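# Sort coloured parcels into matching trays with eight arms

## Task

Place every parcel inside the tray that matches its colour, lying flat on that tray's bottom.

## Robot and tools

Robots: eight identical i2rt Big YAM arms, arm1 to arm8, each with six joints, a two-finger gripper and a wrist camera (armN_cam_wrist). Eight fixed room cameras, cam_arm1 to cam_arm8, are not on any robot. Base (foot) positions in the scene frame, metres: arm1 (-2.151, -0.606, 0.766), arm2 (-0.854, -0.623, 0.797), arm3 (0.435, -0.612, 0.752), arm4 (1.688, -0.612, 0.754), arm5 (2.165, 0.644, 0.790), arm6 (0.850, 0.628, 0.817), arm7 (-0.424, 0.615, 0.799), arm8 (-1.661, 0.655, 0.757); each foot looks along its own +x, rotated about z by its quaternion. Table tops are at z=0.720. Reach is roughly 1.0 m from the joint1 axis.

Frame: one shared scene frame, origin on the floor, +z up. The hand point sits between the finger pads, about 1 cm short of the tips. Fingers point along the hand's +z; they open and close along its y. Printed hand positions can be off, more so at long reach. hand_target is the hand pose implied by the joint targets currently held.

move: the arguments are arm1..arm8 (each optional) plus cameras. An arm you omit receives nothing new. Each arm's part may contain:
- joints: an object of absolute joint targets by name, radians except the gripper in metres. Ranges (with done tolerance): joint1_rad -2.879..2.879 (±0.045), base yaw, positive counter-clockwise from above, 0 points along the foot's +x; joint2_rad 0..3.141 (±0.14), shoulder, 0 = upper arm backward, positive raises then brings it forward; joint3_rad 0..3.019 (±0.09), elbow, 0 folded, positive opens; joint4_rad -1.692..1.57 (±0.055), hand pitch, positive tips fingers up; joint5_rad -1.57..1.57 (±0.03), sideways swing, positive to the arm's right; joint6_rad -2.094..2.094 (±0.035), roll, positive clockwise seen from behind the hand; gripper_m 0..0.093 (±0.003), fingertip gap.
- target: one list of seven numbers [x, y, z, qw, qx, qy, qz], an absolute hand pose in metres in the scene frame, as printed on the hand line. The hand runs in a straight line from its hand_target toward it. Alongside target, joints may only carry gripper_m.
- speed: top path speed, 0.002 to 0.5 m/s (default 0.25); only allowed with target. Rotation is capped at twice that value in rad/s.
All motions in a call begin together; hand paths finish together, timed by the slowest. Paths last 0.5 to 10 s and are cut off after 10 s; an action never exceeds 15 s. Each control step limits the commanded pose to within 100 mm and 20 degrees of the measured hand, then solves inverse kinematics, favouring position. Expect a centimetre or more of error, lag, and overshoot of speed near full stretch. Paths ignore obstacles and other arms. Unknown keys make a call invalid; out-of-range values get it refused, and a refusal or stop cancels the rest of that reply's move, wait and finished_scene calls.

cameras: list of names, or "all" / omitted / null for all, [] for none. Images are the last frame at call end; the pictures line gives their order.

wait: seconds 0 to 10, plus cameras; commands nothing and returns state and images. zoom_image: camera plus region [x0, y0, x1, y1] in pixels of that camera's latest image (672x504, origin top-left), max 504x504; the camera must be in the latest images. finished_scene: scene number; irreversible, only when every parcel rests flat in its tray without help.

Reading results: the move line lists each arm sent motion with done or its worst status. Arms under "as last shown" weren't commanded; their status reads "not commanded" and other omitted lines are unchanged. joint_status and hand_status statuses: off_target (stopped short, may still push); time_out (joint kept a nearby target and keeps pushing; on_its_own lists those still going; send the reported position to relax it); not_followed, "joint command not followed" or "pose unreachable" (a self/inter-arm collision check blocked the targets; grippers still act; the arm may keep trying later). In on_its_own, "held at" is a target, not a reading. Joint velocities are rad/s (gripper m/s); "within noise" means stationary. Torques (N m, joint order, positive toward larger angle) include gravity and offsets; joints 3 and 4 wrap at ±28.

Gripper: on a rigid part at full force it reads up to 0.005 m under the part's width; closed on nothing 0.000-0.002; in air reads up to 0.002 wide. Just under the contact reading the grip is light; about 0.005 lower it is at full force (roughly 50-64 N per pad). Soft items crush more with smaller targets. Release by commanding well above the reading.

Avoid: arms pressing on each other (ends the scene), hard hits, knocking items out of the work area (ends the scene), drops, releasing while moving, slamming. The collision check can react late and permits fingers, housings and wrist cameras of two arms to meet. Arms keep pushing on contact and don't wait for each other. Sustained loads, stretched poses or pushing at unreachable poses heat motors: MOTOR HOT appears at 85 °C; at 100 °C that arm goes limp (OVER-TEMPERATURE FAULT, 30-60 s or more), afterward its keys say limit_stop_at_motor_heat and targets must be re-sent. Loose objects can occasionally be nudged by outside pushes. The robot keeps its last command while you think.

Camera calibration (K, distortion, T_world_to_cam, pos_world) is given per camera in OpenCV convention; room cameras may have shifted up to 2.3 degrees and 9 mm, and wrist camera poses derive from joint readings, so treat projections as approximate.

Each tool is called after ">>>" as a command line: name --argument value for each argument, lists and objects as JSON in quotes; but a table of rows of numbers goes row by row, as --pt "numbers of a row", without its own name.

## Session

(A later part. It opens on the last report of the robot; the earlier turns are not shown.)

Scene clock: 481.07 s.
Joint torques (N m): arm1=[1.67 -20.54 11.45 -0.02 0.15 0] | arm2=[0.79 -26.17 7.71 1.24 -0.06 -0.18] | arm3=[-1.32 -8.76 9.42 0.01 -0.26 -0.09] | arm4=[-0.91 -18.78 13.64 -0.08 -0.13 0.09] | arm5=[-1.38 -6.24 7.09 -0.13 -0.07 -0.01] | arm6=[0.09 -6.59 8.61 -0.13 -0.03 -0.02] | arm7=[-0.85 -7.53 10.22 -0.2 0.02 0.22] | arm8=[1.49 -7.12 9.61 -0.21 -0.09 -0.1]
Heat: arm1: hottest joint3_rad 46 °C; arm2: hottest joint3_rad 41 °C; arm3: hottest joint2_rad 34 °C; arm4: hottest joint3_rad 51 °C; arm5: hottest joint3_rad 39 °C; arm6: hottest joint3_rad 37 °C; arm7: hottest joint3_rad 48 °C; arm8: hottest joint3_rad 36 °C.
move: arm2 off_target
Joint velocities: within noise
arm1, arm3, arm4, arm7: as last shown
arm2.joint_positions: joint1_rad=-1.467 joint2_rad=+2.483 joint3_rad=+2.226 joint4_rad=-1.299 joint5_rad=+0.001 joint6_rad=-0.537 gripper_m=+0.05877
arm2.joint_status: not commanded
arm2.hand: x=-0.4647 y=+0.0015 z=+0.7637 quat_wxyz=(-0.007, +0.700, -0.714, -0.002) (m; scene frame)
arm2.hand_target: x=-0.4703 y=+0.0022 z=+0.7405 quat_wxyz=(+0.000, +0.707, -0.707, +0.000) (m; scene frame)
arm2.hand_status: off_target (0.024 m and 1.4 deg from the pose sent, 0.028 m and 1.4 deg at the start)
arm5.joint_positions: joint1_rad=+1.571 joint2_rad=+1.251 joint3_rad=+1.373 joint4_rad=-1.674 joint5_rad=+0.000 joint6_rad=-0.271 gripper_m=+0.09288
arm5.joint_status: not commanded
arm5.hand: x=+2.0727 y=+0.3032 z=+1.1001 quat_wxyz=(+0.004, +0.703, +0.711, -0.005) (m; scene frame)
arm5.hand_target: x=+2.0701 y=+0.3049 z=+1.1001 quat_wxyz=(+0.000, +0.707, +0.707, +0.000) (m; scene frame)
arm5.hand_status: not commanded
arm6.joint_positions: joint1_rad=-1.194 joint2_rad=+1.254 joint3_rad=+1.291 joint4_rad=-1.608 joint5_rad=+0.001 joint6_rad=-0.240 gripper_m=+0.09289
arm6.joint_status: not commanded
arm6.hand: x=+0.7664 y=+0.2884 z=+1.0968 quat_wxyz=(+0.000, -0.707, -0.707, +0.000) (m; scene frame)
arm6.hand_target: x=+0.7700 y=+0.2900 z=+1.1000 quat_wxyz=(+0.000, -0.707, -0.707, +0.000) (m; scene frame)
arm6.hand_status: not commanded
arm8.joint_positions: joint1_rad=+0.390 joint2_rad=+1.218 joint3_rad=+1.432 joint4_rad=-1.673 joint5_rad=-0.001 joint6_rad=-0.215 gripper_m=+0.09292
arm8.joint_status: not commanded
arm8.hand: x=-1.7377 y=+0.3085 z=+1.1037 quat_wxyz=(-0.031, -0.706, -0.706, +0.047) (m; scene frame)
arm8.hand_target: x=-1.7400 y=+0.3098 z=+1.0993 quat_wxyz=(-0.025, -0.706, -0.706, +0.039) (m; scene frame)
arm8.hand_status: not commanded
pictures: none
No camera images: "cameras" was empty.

>>> move --arm2 '{"target":[-0.47,0.003,0.731,0,-0.7071,0.7071,0],"speed":0.06}' --cameras '[]'

>>> move --arm2 '{"joints":{"gripper_m":0.093}}' --cameras '[]'

>>> move --arm2 '{"target":[-0.468,0.0,0.95,0,-0.7071,0.7071,0],"speed":0.35}' --cameras '[]'

>>> move --arm2 '{"target":[-0.67,-0.325,1.1,0,-0.7071,0.7071,0],"speed":0.45}' --cameras '[]'

>>> move --arm7 '{"target":[-0.465,0.0,0.9,0,0.7071,0.7071,0],"speed":0.4}' --cameras '["arm7_cam_wrist"]'

Scene clock: 490.17 s.
Joint torques (N m): arm1=[2.08 -20.84 11.56 0.03 0.21 0.06] | arm2=[0.79 -25.47 7.42 1.58 -0.27 -0.18] | arm3=[-1.38 -8.76 9.39 0.01 -0.26 -0.09] | arm4=[-0.91 -18.78 13.64 -0.08 -0.13 0.09] | arm5=[-1.55 -6.53 7.2 -0.02 -0.1 -0.03] | arm6=[0.09 -6.53 8.61 -0.13 -0.02 -0.02] | arm7=[-0.85 -7.41 10.28 -0.16 0.01 0.2] | arm8=[1.26 -6.77 9.55 -0.31 -0.08 -0.1]
Heat: arm1: hottest joint3_rad 47 °C; arm2: hottest joint3_rad 40 °C; arm3: hottest joint2_rad 33 °C; arm4: hottest joint3_rad 51 °C; arm5: hottest joint3_rad 39 °C; arm6: hottest joint3_rad 37 °C; arm7: hottest joint3_rad 48 °C; arm8: hottest joint3_rad 36 °C.
move: arm2 off_target
Joint velocities: within noise
arm1, arm3, arm4, arm5, arm6, arm7, arm8: as last shown
arm2.joint_positions: joint1_rad=-1.467 joint2_rad=+2.483 joint3_rad=+2.221 joint4_rad=-1.293 joint5_rad=+0.006 joint6_rad=-0.537 gripper_m=+0.05877
arm2.joint_status: not commanded
arm2.hand: x=-0.4639 y=+0.0010 z=+0.7618 quat_wxyz=(-0.009, +0.700, -0.714, +0.001) (m; scene frame)
arm2.hand_target: x=-0.4706 y=+0.0017 z=+0.7317 quat_wxyz=(+0.000, +0.707, -0.707, +0.000) (m; scene frame)
arm2.hand_status: off_target (0.031 m and 1.5 deg from the pose sent, 0.033 m and 1.4 deg at the start)
pictures: none
No camera images: "cameras" was empty.

Scene clock: 490.93 s.
Joint torques (N m): arm1=[1.55 -20.54 11.49 -0.02 0.15 0.03] | arm2=[0.79 -26.81 8.01 0.94 -0.18 -0.18] | arm3=[-1.2 -8.82 9.43 0.02 -0.27 -0.1] | arm4=[-0.91 -18.78 13.64 -0.08 -0.13 0.1] | arm5=[-2.02 -6.12 7.08 -0.06 -0.08 -0.02] | arm6=[0.09 -6.53 8.62 -0.16 -0.03 -0.02] | arm7=[-0.85 -7.41 10.24 -0.2 0.01 0.2] | arm8=[1.32 -7.06 9.58 -0.23 -0.06 -0.11]
Heat: arm1: hottest joint3_rad 47 °C; arm2: hottest joint3_rad 40 °C; arm3: hottest joint2_rad 33 °C; arm4: hottest joint3_rad 51 °C; arm5: hottest joint3_rad 39 °C; arm6: hottest joint3_rad 37 °C; arm7: hottest joint3_rad 48 °C; arm8: hottest joint3_rad 36 °C.
move: arm2 done
Joint velocities: within noise
arm1, arm3, arm4, arm5, arm6, arm8: as last shown
arm2.joint_positions: joint1_rad=-1.467 joint2_rad=+2.500 joint3_rad=+2.213 joint4_rad=-1.275 joint5_rad=+0.004 joint6_rad=-0.537 gripper_m=+0.09290
arm2.joint_status: all done
arm2.hand: x=-0.4650 y=-0.0002 z=+0.7464 quat_wxyz=(-0.005, +0.700, -0.714, +0.001) (m; scene frame)
arm2.hand_target: x=-0.4705 y=+0.0017 z=+0.7317 quat_wxyz=(+0.000, +0.707, -0.707, +0.000) (m; scene frame)
arm2.hand_status: not commanded
arm7.joint_positions: joint1_rad=-1.001 joint2_rad=+1.203 joint3_rad=+1.329 joint4_rad=-1.649 joint5_rad=-0.002 joint6_rad=-0.084 gripper_m=+0.09395
arm7.joint_status: not commanded
arm7.hand: x=-0.4472 y=+0.2749 z=+1.1090 quat_wxyz=(-0.015, -0.702, -0.712, +0.017) (m; scene frame)
arm7.hand_target: x=-0.4495 y=+0.2783 z=+1.1103 quat_wxyz=(-0.012, -0.707, -0.707, +0.015) (m; scene frame)
arm7.hand_status: not commanded
pictures: none
No camera images: "cameras" was empty.

Scene clock: 492.63 s.
Joint torques (N m): arm1=[1.73 -20.48 11.47 -0.08 0.17 0.05] | arm2=[0.5 -26.11 11.41 0.23 -0.18 -0.2] | arm3=[-1.32 -8.76 9.43 0.03 -0.27 -0.1] | arm4=[-0.85 -18.78 13.64 -0.09 -0.13 0.09] | arm5=[-1.55 -6.18 7.04 -0.02 -0.08 -0.02] | arm6=[0.03 -6.53 8.64 -0.16 -0.03 -0.02] | arm7=[-0.97 -7.53 10.24 -0.23 0.02 0.21] | arm8=[1.32 -7.06 9.58 -0.16 -0.09 -0.1]
Heat: arm1: hottest joint3_rad 47 °C; arm2: hottest joint3_rad 40 °C; arm3: hottest joint2_rad 33 °C; arm4: hottest joint3_rad 51 °C; arm5: hottest joint3_rad 39 °C; arm6: hottest joint3_rad 37 °C; arm7: hottest joint3_rad 48 °C; arm8: hottest joint3_rad 36 °C.
move: arm2 off_target
Joint velocities: within noise
arm1, arm3, arm4, arm5, arm6, arm7, arm8: as last shown
arm2.joint_positions: joint1_rad=-1.467 joint2_rad=+2.365 joint3_rad=+2.499 joint4_rad=-1.670 joint5_rad=+0.004 joint6_rad=-0.540 gripper_m=+0.09292
arm2.joint_status: not commanded
arm2.hand: x=-0.4691 y=-0.0069 z=+0.9508 quat_wxyz=(-0.018, +0.701, -0.713, -0.003) (m; scene frame)
arm2.hand_target: x=-0.4684 y=-0.0007 z=+0.9497 quat_wxyz=(-0.021, +0.707, -0.707, -0.005) (m; scene frame)
arm2.hand_status: off_target (0.007 m and 2.3 deg from the pose sent, 0.204 m and 1.2 deg at the start; pose on its path clipped on 10 of 51 steps; a joint's target at an end of its range on 27 of 51 steps)
pictures: none
No camera images: "cameras" was empty.

Scene clock: 494.47 s.
Joint torques (N m): arm1=[1.79 -20.48 11.48 -0.01 0.17 0.02] | arm2=[0.67 -9.11 8.28 0.21 -0.18 -0.17] | arm3=[-1.26 -8.88 9.37 0.01 -0.25 -0.09] | arm4=[-0.85 -18.78 13.64 -0.08 -0.13 0.1] | arm5=[-1.08 -5.83 6.95 0.01 -0.06 -0.05] | arm6=[0.03 -6.59 8.64 -0.14 -0.03 -0.02] | arm7=[-0.79 -7.65 10.26 -0.18 0.01 0.19] | arm8=[1.03 -7.24 9.58 -0.21 -0.09 -0.09]
Heat: arm1: hottest joint3_rad 47 °C; arm2: hottest joint3_rad 40 °C; arm3: hottest joint2_rad 33 °C; arm4: hottest joint3_rad 51 °C; arm5: hottest joint3_rad 39 °C; arm6: hottest joint3_rad 37 °C; arm7: hottest joint3_rad 48 °C; arm8: hottest joint3_rad 36 °C.
move: arm2 done
Joint velocities: within noise
arm1, arm3, arm5, arm6, arm7, arm8: as last shown
arm2.joint_positions: joint1_rad=-1.467 joint2_rad=+1.248 joint3_rad=+1.357 joint4_rad=-1.658 joint5_rad=+0.004 joint6_rad=-0.540 gripper_m=+0.09292
arm2.joint_status: not commanded
arm2.hand: x=-0.6675 y=-0.3257 z=+1.1044 quat_wxyz=(-0.011, +0.701, -0.713, -0.001) (m; scene frame)
arm2.hand_target: x=-0.6700 y=-0.3251 z=+1.1001 quat_wxyz=(+0.000, +0.707, -0.707, +0.000) (m; scene frame)
arm2.hand_status: done (0.005 m and 1.6 deg from the pose sent, 0.405 m and 2.3 deg at the start; pose on its path clipped on 11 of 55 steps)
arm4.joint_positions: joint1_rad=-1.882 joint2_rad=+2.282 joint3_rad=+2.464 joint4_rad=-1.684 joint5_rad=-0.014 joint6_rad=+0.014 gripper_m=+0.09291
arm4.joint_status: not commanded
arm4.hand: x=+2.1181 y=-1.1797 z=+0.9509 quat_wxyz=(-0.031, -0.454, -0.890, +0.016) (m; scene frame)
arm4.hand_target: x=+2.1195 y=-1.1863 z=+0.9495 quat_wxyz=(-0.033, -0.458, -0.888, +0.016) (m; scene frame)
arm4.hand_status: not commanded
pictures: none
No camera images: "cameras" was empty.

Scene clock: 496.37 s.
Joint torques (N m): arm1=[1.38 -20.95 11.49 0.01 0.17 0.05] | arm2=[0.67 -9.17 8.28 0.21 -0.18 -0.17] | arm3=[-1.32 -8.88 9.4 0.01 -0.26 -0.1] | arm4=[-0.91 -18.78 13.64 -0.08 -0.13 0.09] | arm5=[-1.9 -6.18 7.06 -0.13 -0.06 -0.03] | arm6=[0.03 -6.48 8.61 -0.16 -0.03 -0.02] | arm7=[-0.21 -15.56 14.75 -0.38 -0.03 0.21] | arm8=[1.26 -6.89 9.66 -0.24 -0.07 -0.09]
Heat: arm1: hottest joint3_rad 47 °C; arm2: hottest joint3_rad 40 °C; arm3: hottest joint2_rad 33 °C; arm4: hottest joint3_rad 51 °C; arm5: hottest joint3_rad 39 °C; arm6: hottest joint3_rad 37 °C; arm7: hottest joint3_rad 48 °C; arm8: hottest joint3_rad 36 °C.
move: arm7 off_target
Joint velocities: within noise
arm1.joint_positions: joint1_rad=-1.521 joint2_rad=+2.314 joint3_rad=+2.478 joint4_rad=-1.673 joint5_rad=+0.004 joint6_rad=-0.033 gripper_m=+0.09290
arm1.joint_status: not commanded
arm1.hand: x=-2.4159 y=-1.2741 z=+0.9522 quat_wxyz=(-0.020, -0.816, -0.577, +0.028) (m; scene frame)
arm1.hand_target: x=-2.4158 y=-1.2793 z=+0.9496 quat_wxyz=(-0.019, -0.816, -0.577, +0.029) (m; scene frame)
arm1.hand_status: not commanded
arm2, arm4, arm5, arm6, arm8: as last shown
arm2.hand_target: x=-0.6700 y=-0.3250 z=+1.1001 quat_wxyz=(+0.000, +0.707, -0.707, +0.000) (m; scene frame)
arm3.joint_positions: joint1_rad=+0.314 joint2_rad=+1.198 joint3_rad=+1.426 joint4_rad=-1.674 joint5_rad=-0.004 joint6_rad=-0.298 gripper_m=+0.09298
arm3.joint_status: not commanded
arm3.hand: x=+0.0989 y=-0.5121 z=+1.1008 quat_wxyz=(-0.019, +0.998, +0.001, -0.057) (m; scene frame)
arm3.hand_target: x=+0.0999 y=-0.5100 z=+1.0992 quat_wxyz=(-0.016, +0.999, +0.000, -0.051) (m; scene frame)
arm3.hand_status: not commanded
arm7.joint_positions: joint1_rad=-1.001 joint2_rad=+1.995 joint3_rad=+1.697 joint4_rad=-1.303 joint5_rad=-0.002 joint6_rad=-0.077 gripper_m=+0.09395
arm7.joint_status: not commanded
arm7.hand: x=-0.4652 y=+0.0187 z=+0.8872 quat_wxyz=(+0.010, -0.705, -0.709, -0.013) (m; scene frame)
arm7.hand_target: x=-0.4650 y=+0.0010 z=+0.9002 quat_wxyz=(+0.000, -0.707, -0.707, +0.000) (m; scene frame)
arm7.hand_status: off_target (0.023 m and 1.9 deg from the pose sent, 0.346 m and 2.7 deg at the start; pose on its path clipped on 2 of 57 steps)
pictures: arm7_cam_wrist
camera_calibration:
arm7_cam_wrist: T_world_to_cam=[[-0.999695, -0.0228878, 0.00925505, -0.476046], [-0.0128356, 0.802076, 0.597085, -0.544335], [-0.0210892, 0.596784, -0.802125, 0.81194], [0, 0, 0, 1]] pos_world=[-0.465765, -0.0588501, 0.980697]

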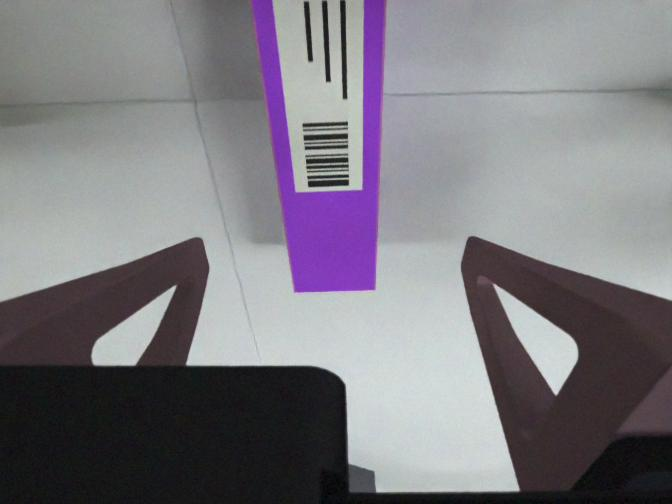

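>>> move --arm7 '{"target":[-0.465,-0.012,0.84,0,0.7071,0.7071,0],"speed":0.3}' --cameras '[]'

>>> move --arm7 '{"target":[-0.465,-0.01,0.757,0,0.7071,0.7071,0],"speed":0.2}' --cameras '[]'

>>> move --arm7 '{"joints":{"gripper_m":0.048}}' --cameras '[]'

>>> move --arm7 '{"target":[-0.46,0.01,0.97,0,0.7071,0.7071,0],"speed":0.3}' --cameras '[]'

>>> move --arm7 '{"target":[-0.45,0.27,1.1,0,0.7071,0.7071,0],"speed":0.4}' --cameras '["arm7_cam_wrist"]'

>>> move --arm7 '{"joints":{"joint1_rad":2.166,"joint6_rad":-0.026}}' --cameras '[]'

>>> move --arm7 '{"target":[-0.40,1.28,0.86,0,-0.7009,0.7133,0],"speed":0.35}' --cameras '["cam_arm7"]'

>>> zoom_image --camera "cam_arm7" --region '[300, 0, 480, 180]'

Scene clock: 517.17 s.
Joint torques (N m): arm1=[1.73 -20.72 11.47 -0.09 0.21 0.02] | arm2=[0.67 -9.11 8.28 0.23 -0.18 -0.17] | arm3=[-1.38 -8.82 9.39 0.01 -0.26 -0.09] | arm4=[-0.91 -18.78 13.64 -0.08 -0.13 0.09] | arm5=[-1.96 -6.12 7.15 -0.06 -0.07 -0.01] | arm6=[0.09 -6.59 8.62 -0.14 -0.02 -0.02] | arm7=[0.03 -17.2 12.12 0.42 -0.03 0.21] | arm8=[1.14 -6.95 9.54 -0.21 -0.08 -0.1]
Heat: arm1: hottest joint3_rad 47 °C; arm2: hottest joint3_rad 39 °C; arm3: hottest joint3_rad 33 °C; arm4: hottest joint3_rad 52 °C; arm5: hottest joint3_rad 39 °C; arm6: hottest joint3_rad 37 °C; arm7: hottest joint3_rad 49 °C; arm8: hottest joint3_rad 36 °C.
move: arm7 off_target
Joint velocities: within noise
arm1, arm2, arm3, arm4, arm5, arm6, arm8: as last shown
arm7.joint_positions: joint1_rad=-1.001 joint2_rad=+2.087 joint3_rad=+1.697 joint4_rad=-1.216 joint5_rad=-0.002 joint6_rad=-0.075 gripper_m=+0.09395
arm7.joint_status: not commanded
arm7.hand: x=-0.4663 y=+0.0036 z=+0.8332 quat_wxyz=(+0.012, -0.705, -0.709, -0.014) (m; scene frame)
arm7.hand_target: x=-0.4650 y=-0.0114 z=+0.8403 quat_wxyz=(+0.000, -0.707, -0.707, +0.000) (m; scene frame)
arm7.hand_status: off_target (0.017 m and 2.1 deg from the pose sent, 0.056 m and 1.9 deg at the start)
pictures: none
No camera images: "cameras" was empty.

Scene clock: 518.47 s.
Joint torques (N m): arm1=[1.67 -20.31 11.49 -0.03 0.19 0.02] | arm2=[0.67 -9.17 8.28 0.23 -0.18 -0.17] | arm3=[-1.32 -8.82 9.4 -0.01 -0.26 -0.1] | arm4=[-0.85 -18.78 13.64 -0.08 -0.13 0.1] | arm5=[-1.55 -5.89 7.01 -0.09 -0.06 -0.04] | arm6=[0.09 -6.53 8.65 -0.13 -0.03 -0.02] | arm7=[-0.03 -17.14 8.54 0.51 -0.03 0.21] | arm8=[1.14 -6.65 9.5 -0.29 -0.06 -0.11]
Heat: arm1: hottest joint3_rad 47 °C; arm2: hottest joint3_rad 39 °C; arm3: hottest joint3_rad 33 °C; arm4: hottest joint3_rad 52 °C; arm5: hottest joint3_rad 39 °C; arm6: hottest joint3_rad 37 °C; arm7: hottest joint3_rad 49 °C; arm8: hottest joint3_rad 36 °C.
move: arm7 done
Joint velocities: within noise
arm1, arm2, arm3, arm4, arm5, arm6, arm8: as last shown
arm7.joint_positions: joint1_rad=-1.001 joint2_rad=+2.183 joint3_rad=+1.658 joint4_rad=-1.046 joint5_rad=-0.002 joint6_rad=-0.075 gripper_m=+0.09395
arm7.joint_status: not commanded
arm7.hand: x=-0.4672 y=-0.0089 z=+0.7614 quat_wxyz=(+0.001, -0.705, -0.709, -0.002) (m; scene frame)
arm7.hand_target: x=-0.4651 y=-0.0099 z=+0.7569 quat_wxyz=(+0.000, -0.707, -0.707, +0.000) (m; scene frame)
arm7.hand_status: done (0.005 m and 0.4 deg from the pose sent, 0.077 m and 2.1 deg at the start)
pictures: none
No camera images: "cameras" was empty.

Scene clock: 519.07 s.
Joint torques (N m): arm1=[1.85 -20.6 11.43 -0.06 0.15 0.04] | arm2=[0.67 -9.11 8.27 0.21 -0.18 -0.17] | arm3=[-1.32 -8.82 9.39 0.02 -0.26 -0.1] | arm4=[-0.91 -18.78 13.64 -0.09 -0.13 0.1] | arm5=[-1.32 -6.01 7.17 -0.12 -0.07 -0.03] | arm6=[0.15 -6.53 8.65 -0.16 -0.03 -0.02] | arm7=[-0.03 -17.14 8.55 0.53 -0.02 0.2] | arm8=[1.2 -7 9.51 -0.27 -0.09 -0.11]
Heat: arm1: hottest joint3_rad 47 °C; arm2: hottest joint3_rad 39 °C; arm3: hottest joint3_rad 33 °C; arm4: hottest joint3_rad 52 °C; arm5: hottest joint3_rad 39 °C; arm6: hottest joint3_rad 37 °C; arm7: hottest joint3_rad 49 °C; arm8: hottest joint3_rad 36 °C.
move: arm7 off_target
Joint velocities: within noise
arm1, arm2, arm3, arm4: as last shown
arm5.joint_positions: joint1_rad=+1.571 joint2_rad=+1.251 joint3_rad=+1.373 joint4_rad=-1.674 joint5_rad=+0.000 joint6_rad=-0.271 gripper_m=+0.09288
arm5.joint_status: not commanded
arm5.hand: x=+2.0727 y=+0.3032 z=+1.1001 quat_wxyz=(+0.004, +0.703, +0.711, -0.005) (m; scene frame)
arm5.hand_target: x=+2.0701 y=+0.3049 z=+1.1001 quat_wxyz=(+0.000, +0.707, +0.707, +0.000) (m; scene frame)
arm5.hand_status: not commanded
arm6.joint_positions: joint1_rad=-1.194 joint2_rad=+1.254 joint3_rad=+1.291 joint4_rad=-1.608 joint5_rad=+0.001 joint6_rad=-0.240 gripper_m=+0.09289
arm6.joint_status: not commanded
arm6.hand: x=+0.7664 y=+0.2884 z=+1.0968 quat_wxyz=(+0.000, -0.707, -0.707, +0.000) (m; scene frame)
arm6.hand_target: x=+0.7700 y=+0.2900 z=+1.1000 quat_wxyz=(+0.000, -0.707, -0.707, +0.000) (m; scene frame)
arm6.hand_status: not commanded
arm7.joint_positions: joint1_rad=-1.001 joint2_rad=+2.183 joint3_rad=+1.658 joint4_rad=-1.046 joint5_rad=-0.002 joint6_rad=-0.075 gripper_m=+0.05977
arm7.joint_status: gripper_m off_target (ended at +0.05980, target +0.04800)
arm7.hand: x=-0.4672 y=-0.0089 z=+0.7614 quat_wxyz=(+0.001, -0.705, -0.709, -0.002) (m; scene frame)
arm7.hand_target: x=-0.4651 y=-0.0099 z=+0.7569 quat_wxyz=(+0.000, -0.707, -0.707, +0.000) (m; scene frame)
arm7.hand_status: not commanded
arm8.joint_positions: joint1_rad=+0.390 joint2_rad=+1.218 joint3_rad=+1.432 joint4_rad=-1.673 joint5_rad=-0.001 joint6_rad=-0.215 gripper_m=+0.09292
arm8.joint_status: not commanded
arm8.hand: x=-1.7377 y=+0.3085 z=+1.1037 quat_wxyz=(-0.031, -0.706, -0.706, +0.047) (m; scene frame)
arm8.hand_target: x=-1.7400 y=+0.3098 z=+1.0993 quat_wxyz=(-0.025, -0.706, -0.706, +0.039) (m; scene frame)
arm8.hand_status: not commanded
pictures: none
No camera images: "cameras" was empty.

Scene clock: 520.63 s.
Joint torques (N m): arm1=[1.61 -20.84 11.45 0.02 0.17 0.03] | arm2=[0.67 -9.17 8.27 0.23 -0.18 -0.17] | arm3=[-1.32 -8.76 9.42 0.02 -0.26 -0.09] | arm4=[-0.85 -18.78 13.64 -0.09 -0.13 0.09] | arm5=[-1.2 -6.3 7.01 -0.12 -0.07 -0.02] | arm6=[-0.03 -6.59 8.62 -0.13 -0.03 -0.02] | arm7=[0.44 -15.85 15.04 -0.51 -0.02 0.21] | arm8=[1.03 -6.83 9.54 -0.21 -0.09 -0.1]
Heat: arm1: hottest joint3_rad 47 °C; arm2: hottest joint3_rad 39 °C; arm3: hottest joint3_rad 33 °C; arm4: hottest joint3_rad 52 °C; arm5: hottest joint3_rad 39 °C; arm6: hottest joint3_rad 37 °C; arm7: hottest joint3_rad 49 °C; arm8: hottest joint3_rad 36 °C.
move: arm7 off_target
Joint velocities: within noise
arm1, arm2, arm3, arm4, arm5, arm6, arm8: as last shown
arm7.joint_positions: joint1_rad=-1.000 joint2_rad=+1.936 joint3_rad=+1.782 joint4_rad=-1.452 joint5_rad=-0.002 joint6_rad=-0.069 gripper_m=+0.05977
arm7.joint_status: not commanded
arm7.hand: x=-0.4644 y=+0.0267 z=+0.9533 quat_wxyz=(+0.012, -0.707, -0.707, -0.015) (m; scene frame)
arm7.hand_target: x=-0.4599 y=+0.0112 z=+0.9700 quat_wxyz=(+0.000, -0.707, -0.707, +0.000) (m; scene frame)
arm7.hand_status: off_target (0.024 m and 2.2 deg from the pose sent, 0.209 m and 0.4 deg at the start)
pictures: none
No camera images: "cameras" was empty.

Scene clock: 522.27 s.
Joint torques (N m): arm1=[1.79 -20.37 11.48 -0.08 0.18 0.05] | arm2=[0.67 -9.17 8.27 0.23 -0.18 -0.17] | arm3=[-1.38 -8.76 9.39 0.03 -0.25 -0.09] | arm4=[-0.91 -18.78 13.64 -0.08 -0.13 0.09] | arm5=[-1.38 -6.24 7.15 -0.08 -0.08 -0.07] | arm6=[0.09 -6.59 8.62 -0.16 -0.03 -0.02] | arm7=[-0.67 -7.24 9.22 -0.17 -0.02 0.06] | arm8=[1.44 -6.89 9.47 -0.25 -0.09 -0.09]
Heat: arm1: hottest joint3_rad 47 °C; arm2: hottest joint3_rad 39 °C; arm3: hottest joint3_rad 33 °C; arm4: hottest joint3_rad 52 °C; arm5: hottest joint3_rad 39 °C; arm6: hottest joint3_rad 37 °C; arm7: hottest joint3_rad 49 °C; arm8: hottest joint3_rad 36 °C.
move: arm7 done
Joint velocities: within noise
arm1, arm2, arm3, arm4, arm5, arm6, arm8: as last shown
arm7.joint_positions: joint1_rad=-1.000 joint2_rad=+1.239 joint3_rad=+1.351 joint4_rad=-1.654 joint5_rad=-0.002 joint6_rad=-0.069 gripper_m=+0.05977
arm7.joint_status: not commanded
arm7.hand: x=-0.4478 y=+0.2657 z=+1.1058 quat_wxyz=(-0.009, -0.707, -0.707, +0.009) (m; scene frame)
arm7.hand_target: x=-0.4500 y=+0.2700 z=+1.1001 quat_wxyz=(+0.000, -0.707, -0.707, +0.000) (m; scene frame)
arm7.hand_status: done (0.008 m and 1.5 deg from the pose sent, 0.284 m and 2.2 deg at the start)
pictures: arm7_cam_wrist
camera_calibration:
arm7_cam_wrist: T_world_to_cam=[[-0.999777, -0.0153645, 0.0144667, -0.46276], [-0.00489766, 0.835727, 0.549124, -0.82508], [-0.0205272, 0.54893, -0.835616, 0.890316], [0, 0, 0, 1]] pos_world=[-0.448423, 0.19371, 1.20373]

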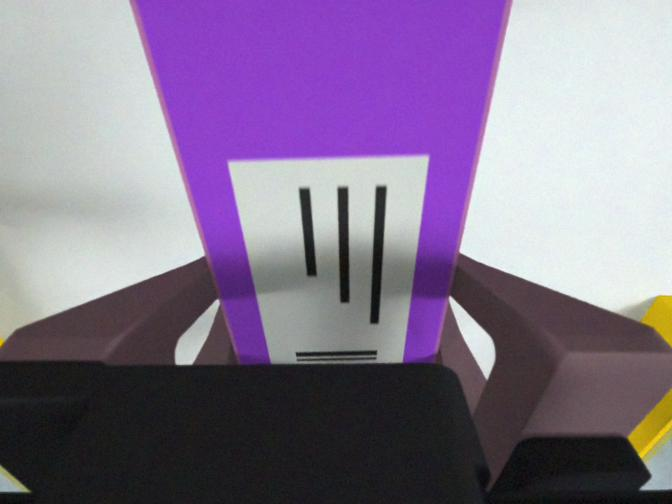

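Scene clock: 525.30 s.
Joint torques (N m): arm1=[1.55 -20.95 11.48 -0.1 0.18 0.03] | arm2=[0.67 -9.17 8.27 0.23 -0.18 -0.17] | arm3=[-1.32 -8.76 9.39 -0.01 -0.26 -0.1] | arm4=[-0.91 -18.78 13.64 -0.09 -0.13 0.09] | arm5=[-1.32 -6.89 6.98 -0.1 -0.06 -0.04] | arm6=[0.09 -6.53 8.62 -0.13 -0.02 -0.02] | arm7=[-0.62 -7.24 9.25 -0.2 0.01 0.2] | arm8=[1.14 -7.06 9.61 -0.25 -0.09 -0.11]
Heat: arm1: hottest joint3_rad 47 °C; arm2: hottest joint3_rad 39 °C; arm3: hottest joint3_rad 33 °C; arm4: hottest joint3_rad 52 °C; arm5: hottest joint3_rad 39 °C; arm6: hottest joint3_rad 37 °C; arm7: hottest joint3_rad 49 °C; arm8: hottest joint3_rad 36 °C.
move: arm7 done
Joint velocities: within noise
arm1, arm2, arm3, arm4, arm5, arm6, arm8: as last shown
arm7.joint_positions: joint1_rad=+2.172 joint2_rad=+1.239 joint3_rad=+1.351 joint4_rad=-1.654 joint5_rad=-0.003 joint6_rad=-0.035 gripper_m=+0.05973
arm7.joint_status: all done
arm7.hand: x=-0.4100 y=+0.9630 z=+1.1077 quat_wxyz=(-0.010, +0.706, -0.708, -0.012) (m; scene frame)
arm7.hand_target: x=-0.4080 y=+0.9588 z=+1.1020 quat_wxyz=(-0.001, +0.701, -0.714, -0.003) (m; scene frame)
arm7.hand_status: not commanded
pictures: none
No camera images: "cameras" was empty.

Scene clock: 527.60 s.
Joint torques (N m): arm1=[1.9 -20.72 11.4 -0.03 0.2 0.04] | arm2=[0.67 -9.17 8.27 0.23 -0.18 -0.17] | arm3=[-1.26 -8.94 9.37 -0.02 -0.25 -0.1] | arm4=[-0.91 -18.78 13.63 -0.08 -0.13 0.1] | arm5=[-1.49 -6.18 7.13 -0.13 -0.07 -0.05] | arm6=[0.03 -6.53 8.62 -0.14 -0.03 -0.02] | arm7=[0.15 -17.79 14.9 -0.35 0.05 0.2] | arm8=[1.14 -6.77 9.55 -0.2 -0.08 -0.11]
Heat: arm1: hottest joint3_rad 47 °C; arm2: hottest joint3_rad 39 °C; arm3: hottest joint3_rad 33 °C; arm4: hottest joint3_rad 52 °C; arm5: hottest joint3_rad 39 °C; arm6: hottest joint3_rad 37 °C; arm7: hottest joint3_rad 50 °C; arm8: hottest joint3_rad 36 °C.
move: arm7 off_target
Joint velocities: within noise
arm1, arm3, arm5, arm6, arm8: as last shown
arm2.joint_positions: joint1_rad=-1.467 joint2_rad=+1.248 joint3_rad=+1.357 joint4_rad=-1.658 joint5_rad=+0.004 joint6_rad=-0.540 gripper_m=+0.09292
arm2.joint_status: not commanded
arm2.hand: x=-0.6675 y=-0.3257 z=+1.1044 quat_wxyz=(-0.011, +0.701, -0.713, -0.001) (m; scene frame)
arm2.hand_target: x=-0.6700 y=-0.3250 z=+1.1001 quat_wxyz=(+0.000, +0.707, -0.707, +0.000) (m; scene frame)
arm2.hand_status: not commanded
arm4.joint_positions: joint1_rad=-1.882 joint2_rad=+2.282 joint3_rad=+2.464 joint4_rad=-1.684 joint5_rad=-0.014 joint6_rad=+0.014 gripper_m=+0.09291
arm4.joint_status: not commanded
arm4.hand: x=+2.1181 y=-1.1797 z=+0.9509 quat_wxyz=(-0.031, -0.454, -0.890, +0.016) (m; scene frame)
arm4.hand_target: x=+2.1195 y=-1.1863 z=+0.9495 quat_wxyz=(-0.033, -0.458, -0.888, +0.016) (m; scene frame)
arm4.hand_status: not commanded
arm7.joint_positions: joint1_rad=+2.172 joint2_rad=+2.174 joint3_rad=+1.868 joint4_rad=-1.308 joint5_rad=-0.003 joint6_rad=-0.027 gripper_m=+0.05973
arm7.joint_status: not commanded
arm7.hand: x=-0.3987 y=+1.2606 z=+0.8440 quat_wxyz=(+0.016, +0.703, -0.711, +0.013) (m; scene frame)
arm7.hand_target: x=-0.4002 y=+1.2787 z=+0.8602 quat_wxyz=(+0.000, +0.701, -0.713, +0.000) (m; scene frame)
arm7.hand_status: off_target (0.025 m and 2.3 deg from the pose sent, 0.402 m and 1.9 deg at the start)
pictures: cam_arm7

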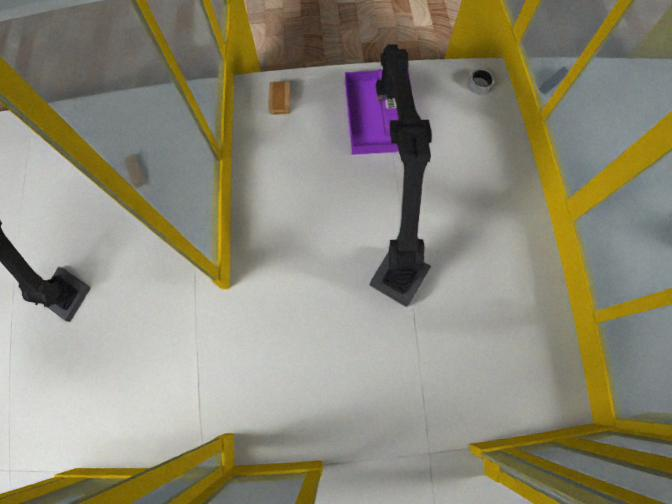

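Scaled by 2.800.

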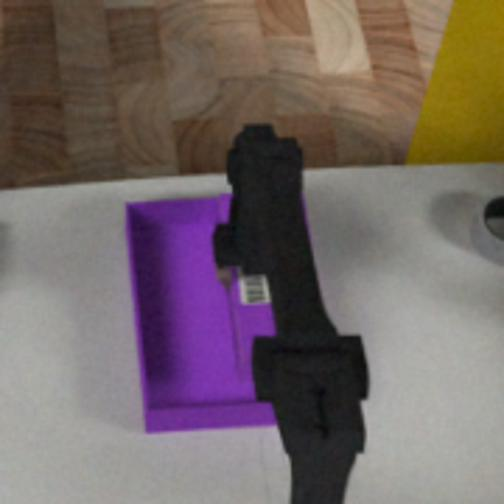

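>>> move --arm7 '{"target":[-0.425,1.278,0.84,0,-0.7009,0.7133,0],"speed":0.2}' --cameras '["cam_arm7"]'

>>> zoom_image --camera "cam_arm7" --region '[300, 0, 480, 180]'

Scene clock: 543.57 s.
Joint torques (N m): arm1=[1.9 -20.84 11.43 -0.09 0.19 0.04] | arm2=[0.67 -9.17 8.27 0.23 -0.18 -0.17] | arm3=[-1.32 -8.76 9.39 0.02 -0.26 -0.1] | arm4=[-0.85 -18.78 13.64 -0.08 -0.13 0.09] | arm5=[-1.38 -6.71 7.17 0.02 -0.08 -0.04] | arm6=[0.03 -6.59 8.64 -0.13 -0.03 -0.02] | arm7=[-0.67 -17.32 12.05 0.46 0.05 0.21] | arm8=[1.38 -6.77 9.58 -0.24 -0.08 -0.11]
Heat: arm1: hottest joint3_rad 47 °C; arm2: hottest joint3_rad 39 °C; arm3: hottest joint3_rad 33 °C; arm4: hottest joint3_rad 52 °C; arm5: hottest joint3_rad 39 °C; arm6: hottest joint3_rad 37 °C; arm7: hottest joint3_rad 52 °C; arm8: hottest joint3_rad 36 °C.
move: arm7 off_target
Joint velocities: within noise
arm1.joint_positions: joint1_rad=-1.521 joint2_rad=+2.314 joint3_rad=+2.478 joint4_rad=-1.673 joint5_rad=+0.004 joint6_rad=-0.033 gripper_m=+0.09290
arm1.joint_status: not commanded
arm1.hand: x=-2.4159 y=-1.2741 z=+0.9522 quat_wxyz=(-0.020, -0.816, -0.577, +0.028) (m; scene frame)
arm1.hand_target: x=-2.4158 y=-1.2793 z=+0.9496 quat_wxyz=(-0.019, -0.816, -0.577, +0.029) (m; scene frame)
arm1.hand_status: not commanded
arm2, arm4, arm5, arm6, arm8: as last shown
arm3.joint_positions: joint1_rad=+0.314 joint2_rad=+1.198 joint3_rad=+1.426 joint4_rad=-1.674 joint5_rad=-0.004 joint6_rad=-0.298 gripper_m=+0.09298
arm3.joint_status: not commanded
arm3.hand: x=+0.0989 y=-0.5121 z=+1.1008 quat_wxyz=(-0.019, +0.998, +0.001, -0.057) (m; scene frame)
arm3.hand_target: x=+0.0999 y=-0.5100 z=+1.0992 quat_wxyz=(-0.016, +0.999, +0.000, -0.051) (m; scene frame)
arm3.hand_status: not commanded
arm7.joint_positions: joint1_rad=+2.212 joint2_rad=+2.177 joint3_rad=+1.868 joint4_rad=-1.285 joint5_rad=-0.002 joint6_rad=+0.010 gripper_m=+0.05973
arm7.joint_status: not commanded
arm7.hand: x=-0.4248 y=+1.2665 z=+0.8424 quat_wxyz=(+0.008, +0.704, -0.710, +0.006) (m; scene frame)
arm7.hand_target: x=-0.4250 y=+1.2776 z=+0.8401 quat_wxyz=(+0.000, +0.701, -0.713, +0.000) (m; scene frame)
arm7.hand_status: off_target (0.012 m and 1.2 deg from the pose sent, 0.032 m and 2.3 deg at the start)
pictures: cam_arm7

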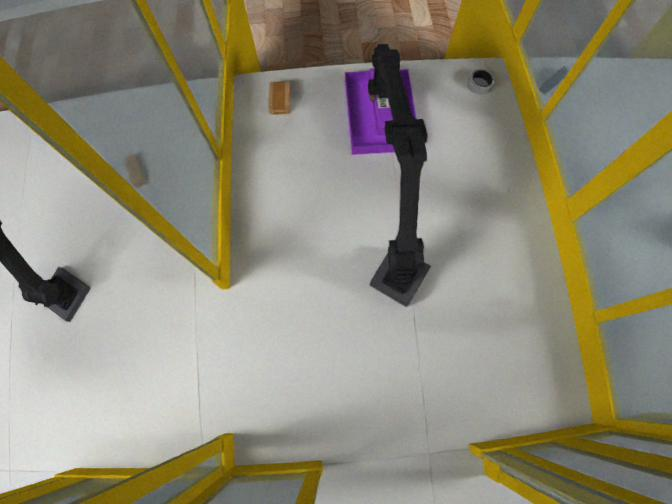

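Scaled by 2.800.

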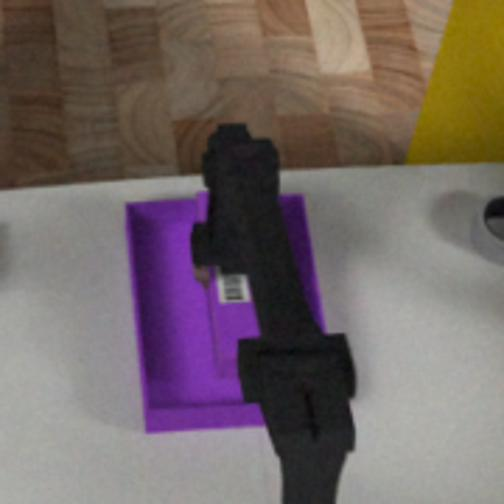

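>>> move --arm7 '{"target":[-0.425,1.266,0.785,0,-0.7009,0.7133,0],"speed":0.12}' --cameras '[]'

>>> move --arm7 '{"target":[-0.425,1.264,0.766,0,-0.7009,0.7133,0],"speed":0.07}' --cameras '["cam_arm7"]'

>>> zoom_image --camera "cam_arm7" --region '[300, 0, 480, 180]'

Scene clock: 550.80 s.
Joint torques (N m): arm1=[1.73 -20.78 11.49 -0.1 0.15 0.03] | arm2=[0.67 -9.17 8.27 0.23 -0.18 -0.17] | arm3=[-1.26 -8.82 9.43 0.02 -0.26 -0.09] | arm4=[-0.91 -18.78 13.64 -0.08 -0.13 0.09] | arm5=[-1.61 -6.42 6.99 -0.05 -0.08 -0.02] | arm6=[0.09 -6.53 8.65 -0.16 -0.03 -0.03] | arm7=[-0.26 -17.61 8.59 0.47 0.06 0.21] | arm8=[1.32 -7 9.48 -0.25 -0.07 -0.1]
Heat: arm1: hottest joint3_rad 47 °C; arm2: hottest joint3_rad 39 °C; arm3: hottest joint3_rad 33 °C; arm4: hottest joint3_rad 52 °C; arm5: hottest joint3_rad 39 °C; arm6: hottest joint3_rad 38 °C; arm7: hottest joint3_rad 52 °C; arm8: hottest joint3_rad 36 °C.
move: arm7 done
Joint velocities: within noise
arm1, arm2, arm3, arm4, arm5, arm6, arm8: as last shown
arm7.joint_positions: joint1_rad=+2.212 joint2_rad=+2.211 joint3_rad=+1.794 joint4_rad=-1.151 joint5_rad=-0.002 joint6_rad=+0.011 gripper_m=+0.05973
arm7.joint_status: not commanded
arm7.hand: x=-0.4248 y=+1.2671 z=+0.7936 quat_wxyz=(-0.001, +0.704, -0.710, -0.003) (m; scene frame)
arm7.hand_target: x=-0.4250 y=+1.2659 z=+0.7852 quat_wxyz=(+0.000, +0.701, -0.713, +0.000) (m; scene frame)
arm7.hand_status: done (0.009 m and 0.6 deg from the pose sent, 0.057 m and 1.2 deg at the start)
pictures: none
No camera images: "cameras" was empty.

Scene clock: 551.87 s.
Joint torques (N m): arm1=[1.85 -20.78 11.47 0.05 0.19 0] | arm2=[0.67 -9.11 8.27 0.23 -0.18 -0.17] | arm3=[-1.26 -8.82 9.4 -0.01 -0.26 -0.09] | arm4=[-0.85 -18.78 13.64 -0.08 -0.13 0.09] | arm5=[-1.49 -6.07 7.13 -0.02 -0.08 -0.04] | arm6=[-0.03 -6.53 8.62 -0.13 -0.03 -0.02] | arm7=[-0.09 -17.32 8.23 0.58 0.05 0.2] | arm8=[1.08 -7 9.54 -0.27 -0.1 -0.11]
Heat: arm1: hottest joint3_rad 47 °C; arm2: hottest joint3_rad 39 °C; arm3: hottest joint3_rad 33 °C; arm4: hottest joint3_rad 52 °C; arm5: hottest joint3_rad 39 °C; arm6: hottest joint3_rad 38 °C; arm7: hottest joint3_rad 52 °C; arm8: hottest joint3_rad 36 °C.
move: arm7 off_target
Joint velocities: within noise
arm1, arm2, arm3, arm4, arm5, arm6, arm8: as last shown
arm7.joint_positions: joint1_rad=+2.212 joint2_rad=+2.222 joint3_rad=+1.775 joint4_rad=-1.111 joint5_rad=-0.002 joint6_rad=+0.011 gripper_m=+0.05973
arm7.joint_status: not commanded
arm7.hand: x=-0.4248 y=+1.2680 z=+0.7808 quat_wxyz=(-0.005, +0.704, -0.710, -0.007) (m; scene frame)
arm7.hand_target: x=-0.4250 y=+1.2639 z=+0.7662 quat_wxyz=(+0.000, +0.701, -0.713, +0.000) (m; scene frame)
arm7.hand_status: off_target (0.015 m and 1.1 deg from the pose sent, 0.028 m and 0.6 deg at the start)
pictures: cam_arm7

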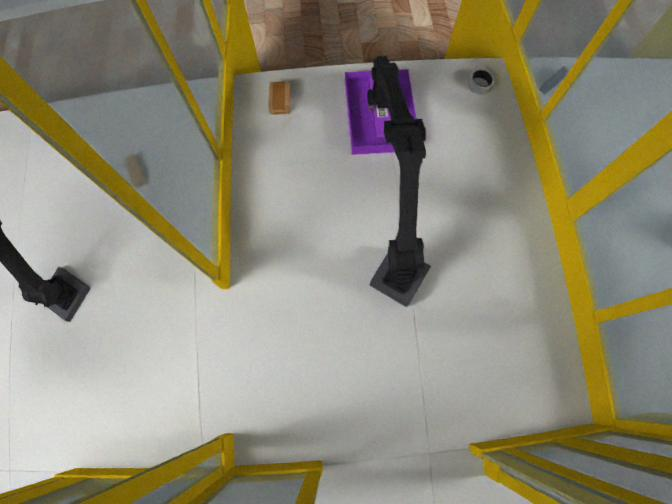

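Scaled by 2.800.

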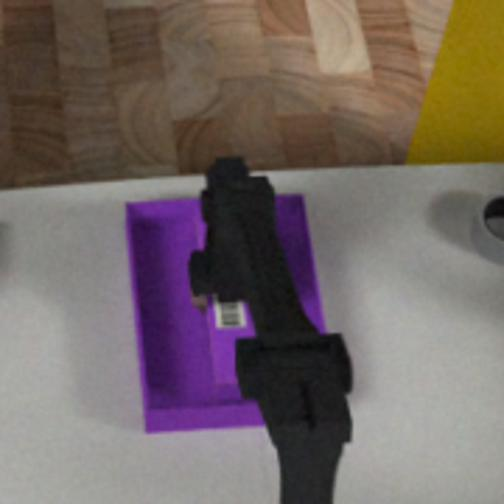

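>>> move --arm7 '{"target":[-0.425,1.266,0.752,0,-0.7009,0.7133,0],"speed":0.07}' --cameras '[]'

>>> move --arm7 '{"target":[-0.425,1.266,0.743,0,-0.7009,0.7133,0],"speed":0.07}' --cameras '[]'

>>> move --arm7 '{"joints":{"gripper_m":0.093}}' --cameras '[]'

>>> move --arm7 '{"target":[-0.425,1.262,0.95,0,-0.7009,0.7133,0],"speed":0.35}' --cameras '["cam_arm7"]'

>>> zoom_image --camera "cam_arm7" --region '[300, 0, 480, 180]'

Scene clock: 561.03 s.
Joint torques (N m): arm1=[1.55 -20.89 11.52 -0.05 0.16 0.01] | arm2=[0.67 -9.17 8.27 0.23 -0.18 -0.17] | arm3=[-1.2 -8.88 9.39 0.02 -0.26 -0.1] | arm4=[-0.85 -18.78 13.64 -0.08 -0.13 0.1] | arm5=[-1.61 -6.01 6.95 -0.09 -0.06 -0.04] | arm6=[0.03 -6.48 8.61 -0.14 -0.03 -0.02] | arm7=[-0.15 -17.14 8.27 0.58 0.07 0.2] | arm8=[1.2 -6.83 9.51 -0.23 -0.07 -0.12]
Heat: arm1: hottest joint3_rad 47 °C; arm2: hottest joint3_rad 39 °C; arm3: hottest joint3_rad 33 °C; arm4: hottest joint3_rad 53 °C; arm5: hottest joint3_rad 39 °C; arm6: hottest joint3_rad 38 °C; arm7: hottest joint3_rad 50 °C; arm8: hottest joint3_rad 36 °C.
move: arm7 off_target
Joint velocities: within noise
arm1, arm2, arm3, arm4: as last shown
arm5.joint_positions: joint1_rad=+1.571 joint2_rad=+1.251 joint3_rad=+1.373 joint4_rad=-1.674 joint5_rad=+0.000 joint6_rad=-0.271 gripper_m=+0.09288
arm5.joint_status: not commanded
arm5.hand: x=+2.0727 y=+0.3032 z=+1.1001 quat_wxyz=(+0.004, +0.703, +0.711, -0.005) (m; scene frame)
arm5.hand_target: x=+2.0701 y=+0.3049 z=+1.1001 quat_wxyz=(+0.000, +0.707, +0.707, +0.000) (m; scene frame)
arm5.hand_status: not commanded
arm6.joint_positions: joint1_rad=-1.194 joint2_rad=+1.254 joint3_rad=+1.291 joint4_rad=-1.608 joint5_rad=+0.001 joint6_rad=-0.240 gripper_m=+0.09289
arm6.joint_status: not commanded
arm6.hand: x=+0.7664 y=+0.2884 z=+1.0968 quat_wxyz=(+0.000, -0.707, -0.707, +0.000) (m; scene frame)
arm6.hand_target: x=+0.7700 y=+0.2900 z=+1.1000 quat_wxyz=(+0.000, -0.707, -0.707, +0.000) (m; scene frame)
arm6.hand_status: not commanded
arm7.joint_positions: joint1_rad=+2.212 joint2_rad=+2.244 joint3_rad=+1.775 joint4_rad=-1.090 joint5_rad=-0.002 joint6_rad=+0.011 gripper_m=+0.05973
arm7.joint_status: not commanded
arm7.hand: x=-0.4248 y=+1.2697 z=+0.7669 quat_wxyz=(-0.004, +0.704, -0.710, -0.006) (m; scene frame)
arm7.hand_target: x=-0.4250 y=+1.2658 z=+0.7523 quat_wxyz=(+0.000, +0.701, -0.713, +0.000) (m; scene frame)
arm7.hand_status: off_target (0.015 m and 1.0 deg from the pose sent, 0.029 m and 1.0 deg at the start)
arm8.joint_positions: joint1_rad=+0.390 joint2_rad=+1.218 joint3_rad=+1.432 joint4_rad=-1.673 joint5_rad=-0.001 joint6_rad=-0.215 gripper_m=+0.09292
arm8.joint_status: not commanded
arm8.hand: x=-1.7377 y=+0.3085 z=+1.1037 quat_wxyz=(-0.031, -0.706, -0.706, +0.047) (m; scene frame)
arm8.hand_target: x=-1.7400 y=+0.3098 z=+1.0993 quat_wxyz=(-0.025, -0.706, -0.706, +0.039) (m; scene frame)
arm8.hand_status: not commanded
pictures: none
No camera images: "cameras" was empty.

Scene clock: 562.00 s.
Joint torques (N m): arm1=[2.08 -20.54 11.48 -0.03 0.19 0.04] | arm2=[0.67 -9.17 8.27 0.21 -0.18 -0.17] | arm3=[-1.32 -8.88 9.4 0.01 -0.26 -0.1] | arm4=[-0.85 -18.78 13.64 -0.08 -0.13 0.09] | arm5=[-1.44 -6.48 6.93 -0.2 -0.1 -0.01] | arm6=[0.03 -6.59 8.64 -0.16 -0.03 -0.02] | arm7=[-0.26 -16.5 7.71 1.03 0.06 0.2] | arm8=[1.2 -7 9.51 -0.2 -0.08 -0.09]
Heat: arm1: hottest joint3_rad 47 °C; arm2: hottest joint3_rad 39 °C; arm3: hottest joint3_rad 33 °C; arm4: hottest joint3_rad 53 °C; arm5: hottest joint3_rad 39 °C; arm6: hottest joint3_rad 38 °C; arm7: hottest joint3_rad 50 °C; arm8: hottest joint3_rad 36 °C.
move: arm7 off_target
Joint velocities: within noise
arm1, arm2, arm3, arm4, arm5, arm6, arm8: as last shown
arm7.joint_positions: joint1_rad=+2.212 joint2_rad=+2.244 joint3_rad=+1.775 joint4_rad=-1.085 joint5_rad=-0.002 joint6_rad=+0.011 gripper_m=+0.05973
arm7.joint_status: not commanded
arm7.hand: x=-0.4248 y=+1.2710 z=+0.7669 quat_wxyz=(-0.006, +0.704, -0.710, -0.008) (m; scene frame)
arm7.hand_target: x=-0.4250 y=+1.2654 z=+0.7436 quat_wxyz=(+0.000, +0.701, -0.713, +0.000) (m; scene frame)
arm7.hand_status: off_target (0.024 m and 1.2 deg from the pose sent, 0.024 m and 1.0 deg at the start)
pictures: none
No camera images: "cameras" was empty.

Scene clock: 562.67 s.
Joint torques (N m): arm1=[1.55 -20.31 11.52 -0.02 0.15 0.02] | arm2=[0.73 -9.17 8.28 0.23 -0.18 -0.17] | arm3=[-1.2 -8.88 9.42 0.01 -0.26 -0.1] | arm4=[-0.91 -18.78 13.64 -0.08 -0.14 0.09] | arm5=[-0.79 -6.24 7.1 -0.05 -0.08 -0.04] | arm6=[0.03 -6.48 8.64 -0.14 -0.03 -0.02] | arm7=[-0.21 -17.08 7.68 0.62 0.06 0.2] | arm8=[1.26 -7 9.55 -0.27 -0.08 -0.11]
Heat: arm1: hottest joint3_rad 47 °C; arm2: hottest joint3_rad 39 °C; arm3: hottest joint3_rad 33 °C; arm4: hottest joint3_rad 53 °C; arm5: hottest joint3_rad 39 °C; arm6: hottest joint3_rad 38 °C; arm7: hottest joint3_rad 50 °C; arm8: hottest joint3_rad 36 °C.
move: arm7 done
Joint velocities: within noise
arm1, arm2, arm3, arm4, arm5, arm6, arm8: as last shown
arm7.joint_positions: joint1_rad=+2.212 joint2_rad=+2.252 joint3_rad=+1.775 joint4_rad=-1.073 joint5_rad=-0.002 joint6_rad=+0.012 gripper_m=+0.09287
arm7.joint_status: all done
arm7.hand: x=-0.4248 y=+1.2725 z=+0.7619 quat_wxyz=(-0.007, +0.704, -0.711, -0.009) (m; scene frame)
arm7.hand_target: x=-0.4250 y=+1.2654 z=+0.7437 quat_wxyz=(+0.000, +0.701, -0.713, +0.000) (m; scene frame)
arm7.hand_status: not commanded
pictures: none
No camera images: "cameras" was empty.

Scene clock: 564.20 s.
Joint torques (N m): arm1=[1.61 -20.54 11.44 -0.05 0.17 0.05] | arm2=[0.67 -9.17 8.27 0.23 -0.18 -0.17] | arm3=[-1.32 -8.88 9.37 0.03 -0.26 -0.1] | arm4=[-0.85 -18.78 13.64 -0.09 -0.13 0.1] | arm5=[-1.96 -6.01 7.02 -0.09 -0.09 -0.01] | arm6=[0.03 -6.59 8.64 -0.13 -0.03 -0.02] | arm7=[-0.32 -16.32 15.04 -0.42 0.05 0.2] | arm8=[1.26 -7 9.57 -0.24 -0.08 -0.11]
Heat: arm1: hottest joint3_rad 47 °C; arm2: hottest joint3_rad 38 °C; arm3: hottest joint3_rad 33 °C; arm4: hottest joint3_rad 53 °C; arm5: hottest joint3_rad 39 °C; arm6: hottest joint3_rad 38 °C; arm7: hottest joint3_rad 50 °C; arm8: hottest joint3_rad 36 °C.
move: arm7 off_target
Joint velocities: within noise
arm1, arm2, arm3, arm4, arm5, arm6, arm8: as last shown
arm7.joint_positions: joint1_rad=+2.212 joint2_rad=+2.062 joint3_rad=+1.940 joint4_rad=-1.477 joint5_rad=-0.002 joint6_rad=+0.012 gripper_m=+0.09293
arm7.joint_status: not commanded
arm7.hand: x=-0.4247 y=+1.2471 z=+0.9412 quat_wxyz=(+0.010, +0.704, -0.711, +0.008) (m; scene frame)
arm7.hand_target: x=-0.4250 y=+1.2612 z=+0.9500 quat_wxyz=(+0.000, +0.701, -0.713, +0.000) (m; scene frame)
arm7.hand_status: off_target (0.017 m and 1.5 deg from the pose sent, 0.189 m and 1.4 deg at the start; pose on its path clipped on 8 of 46 steps)
pictures: cam_arm7

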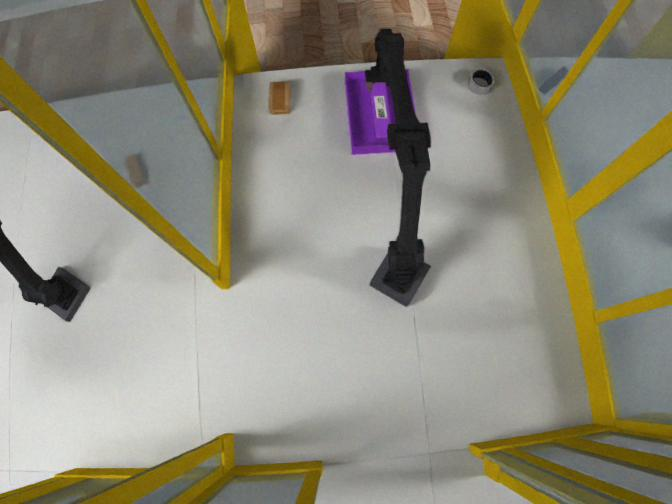

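Scaled by 2.800.

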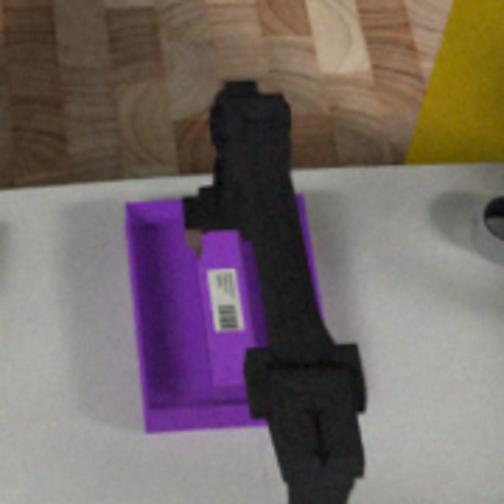

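>>> finished_scene --scene 2

The scene is finished: the task was done.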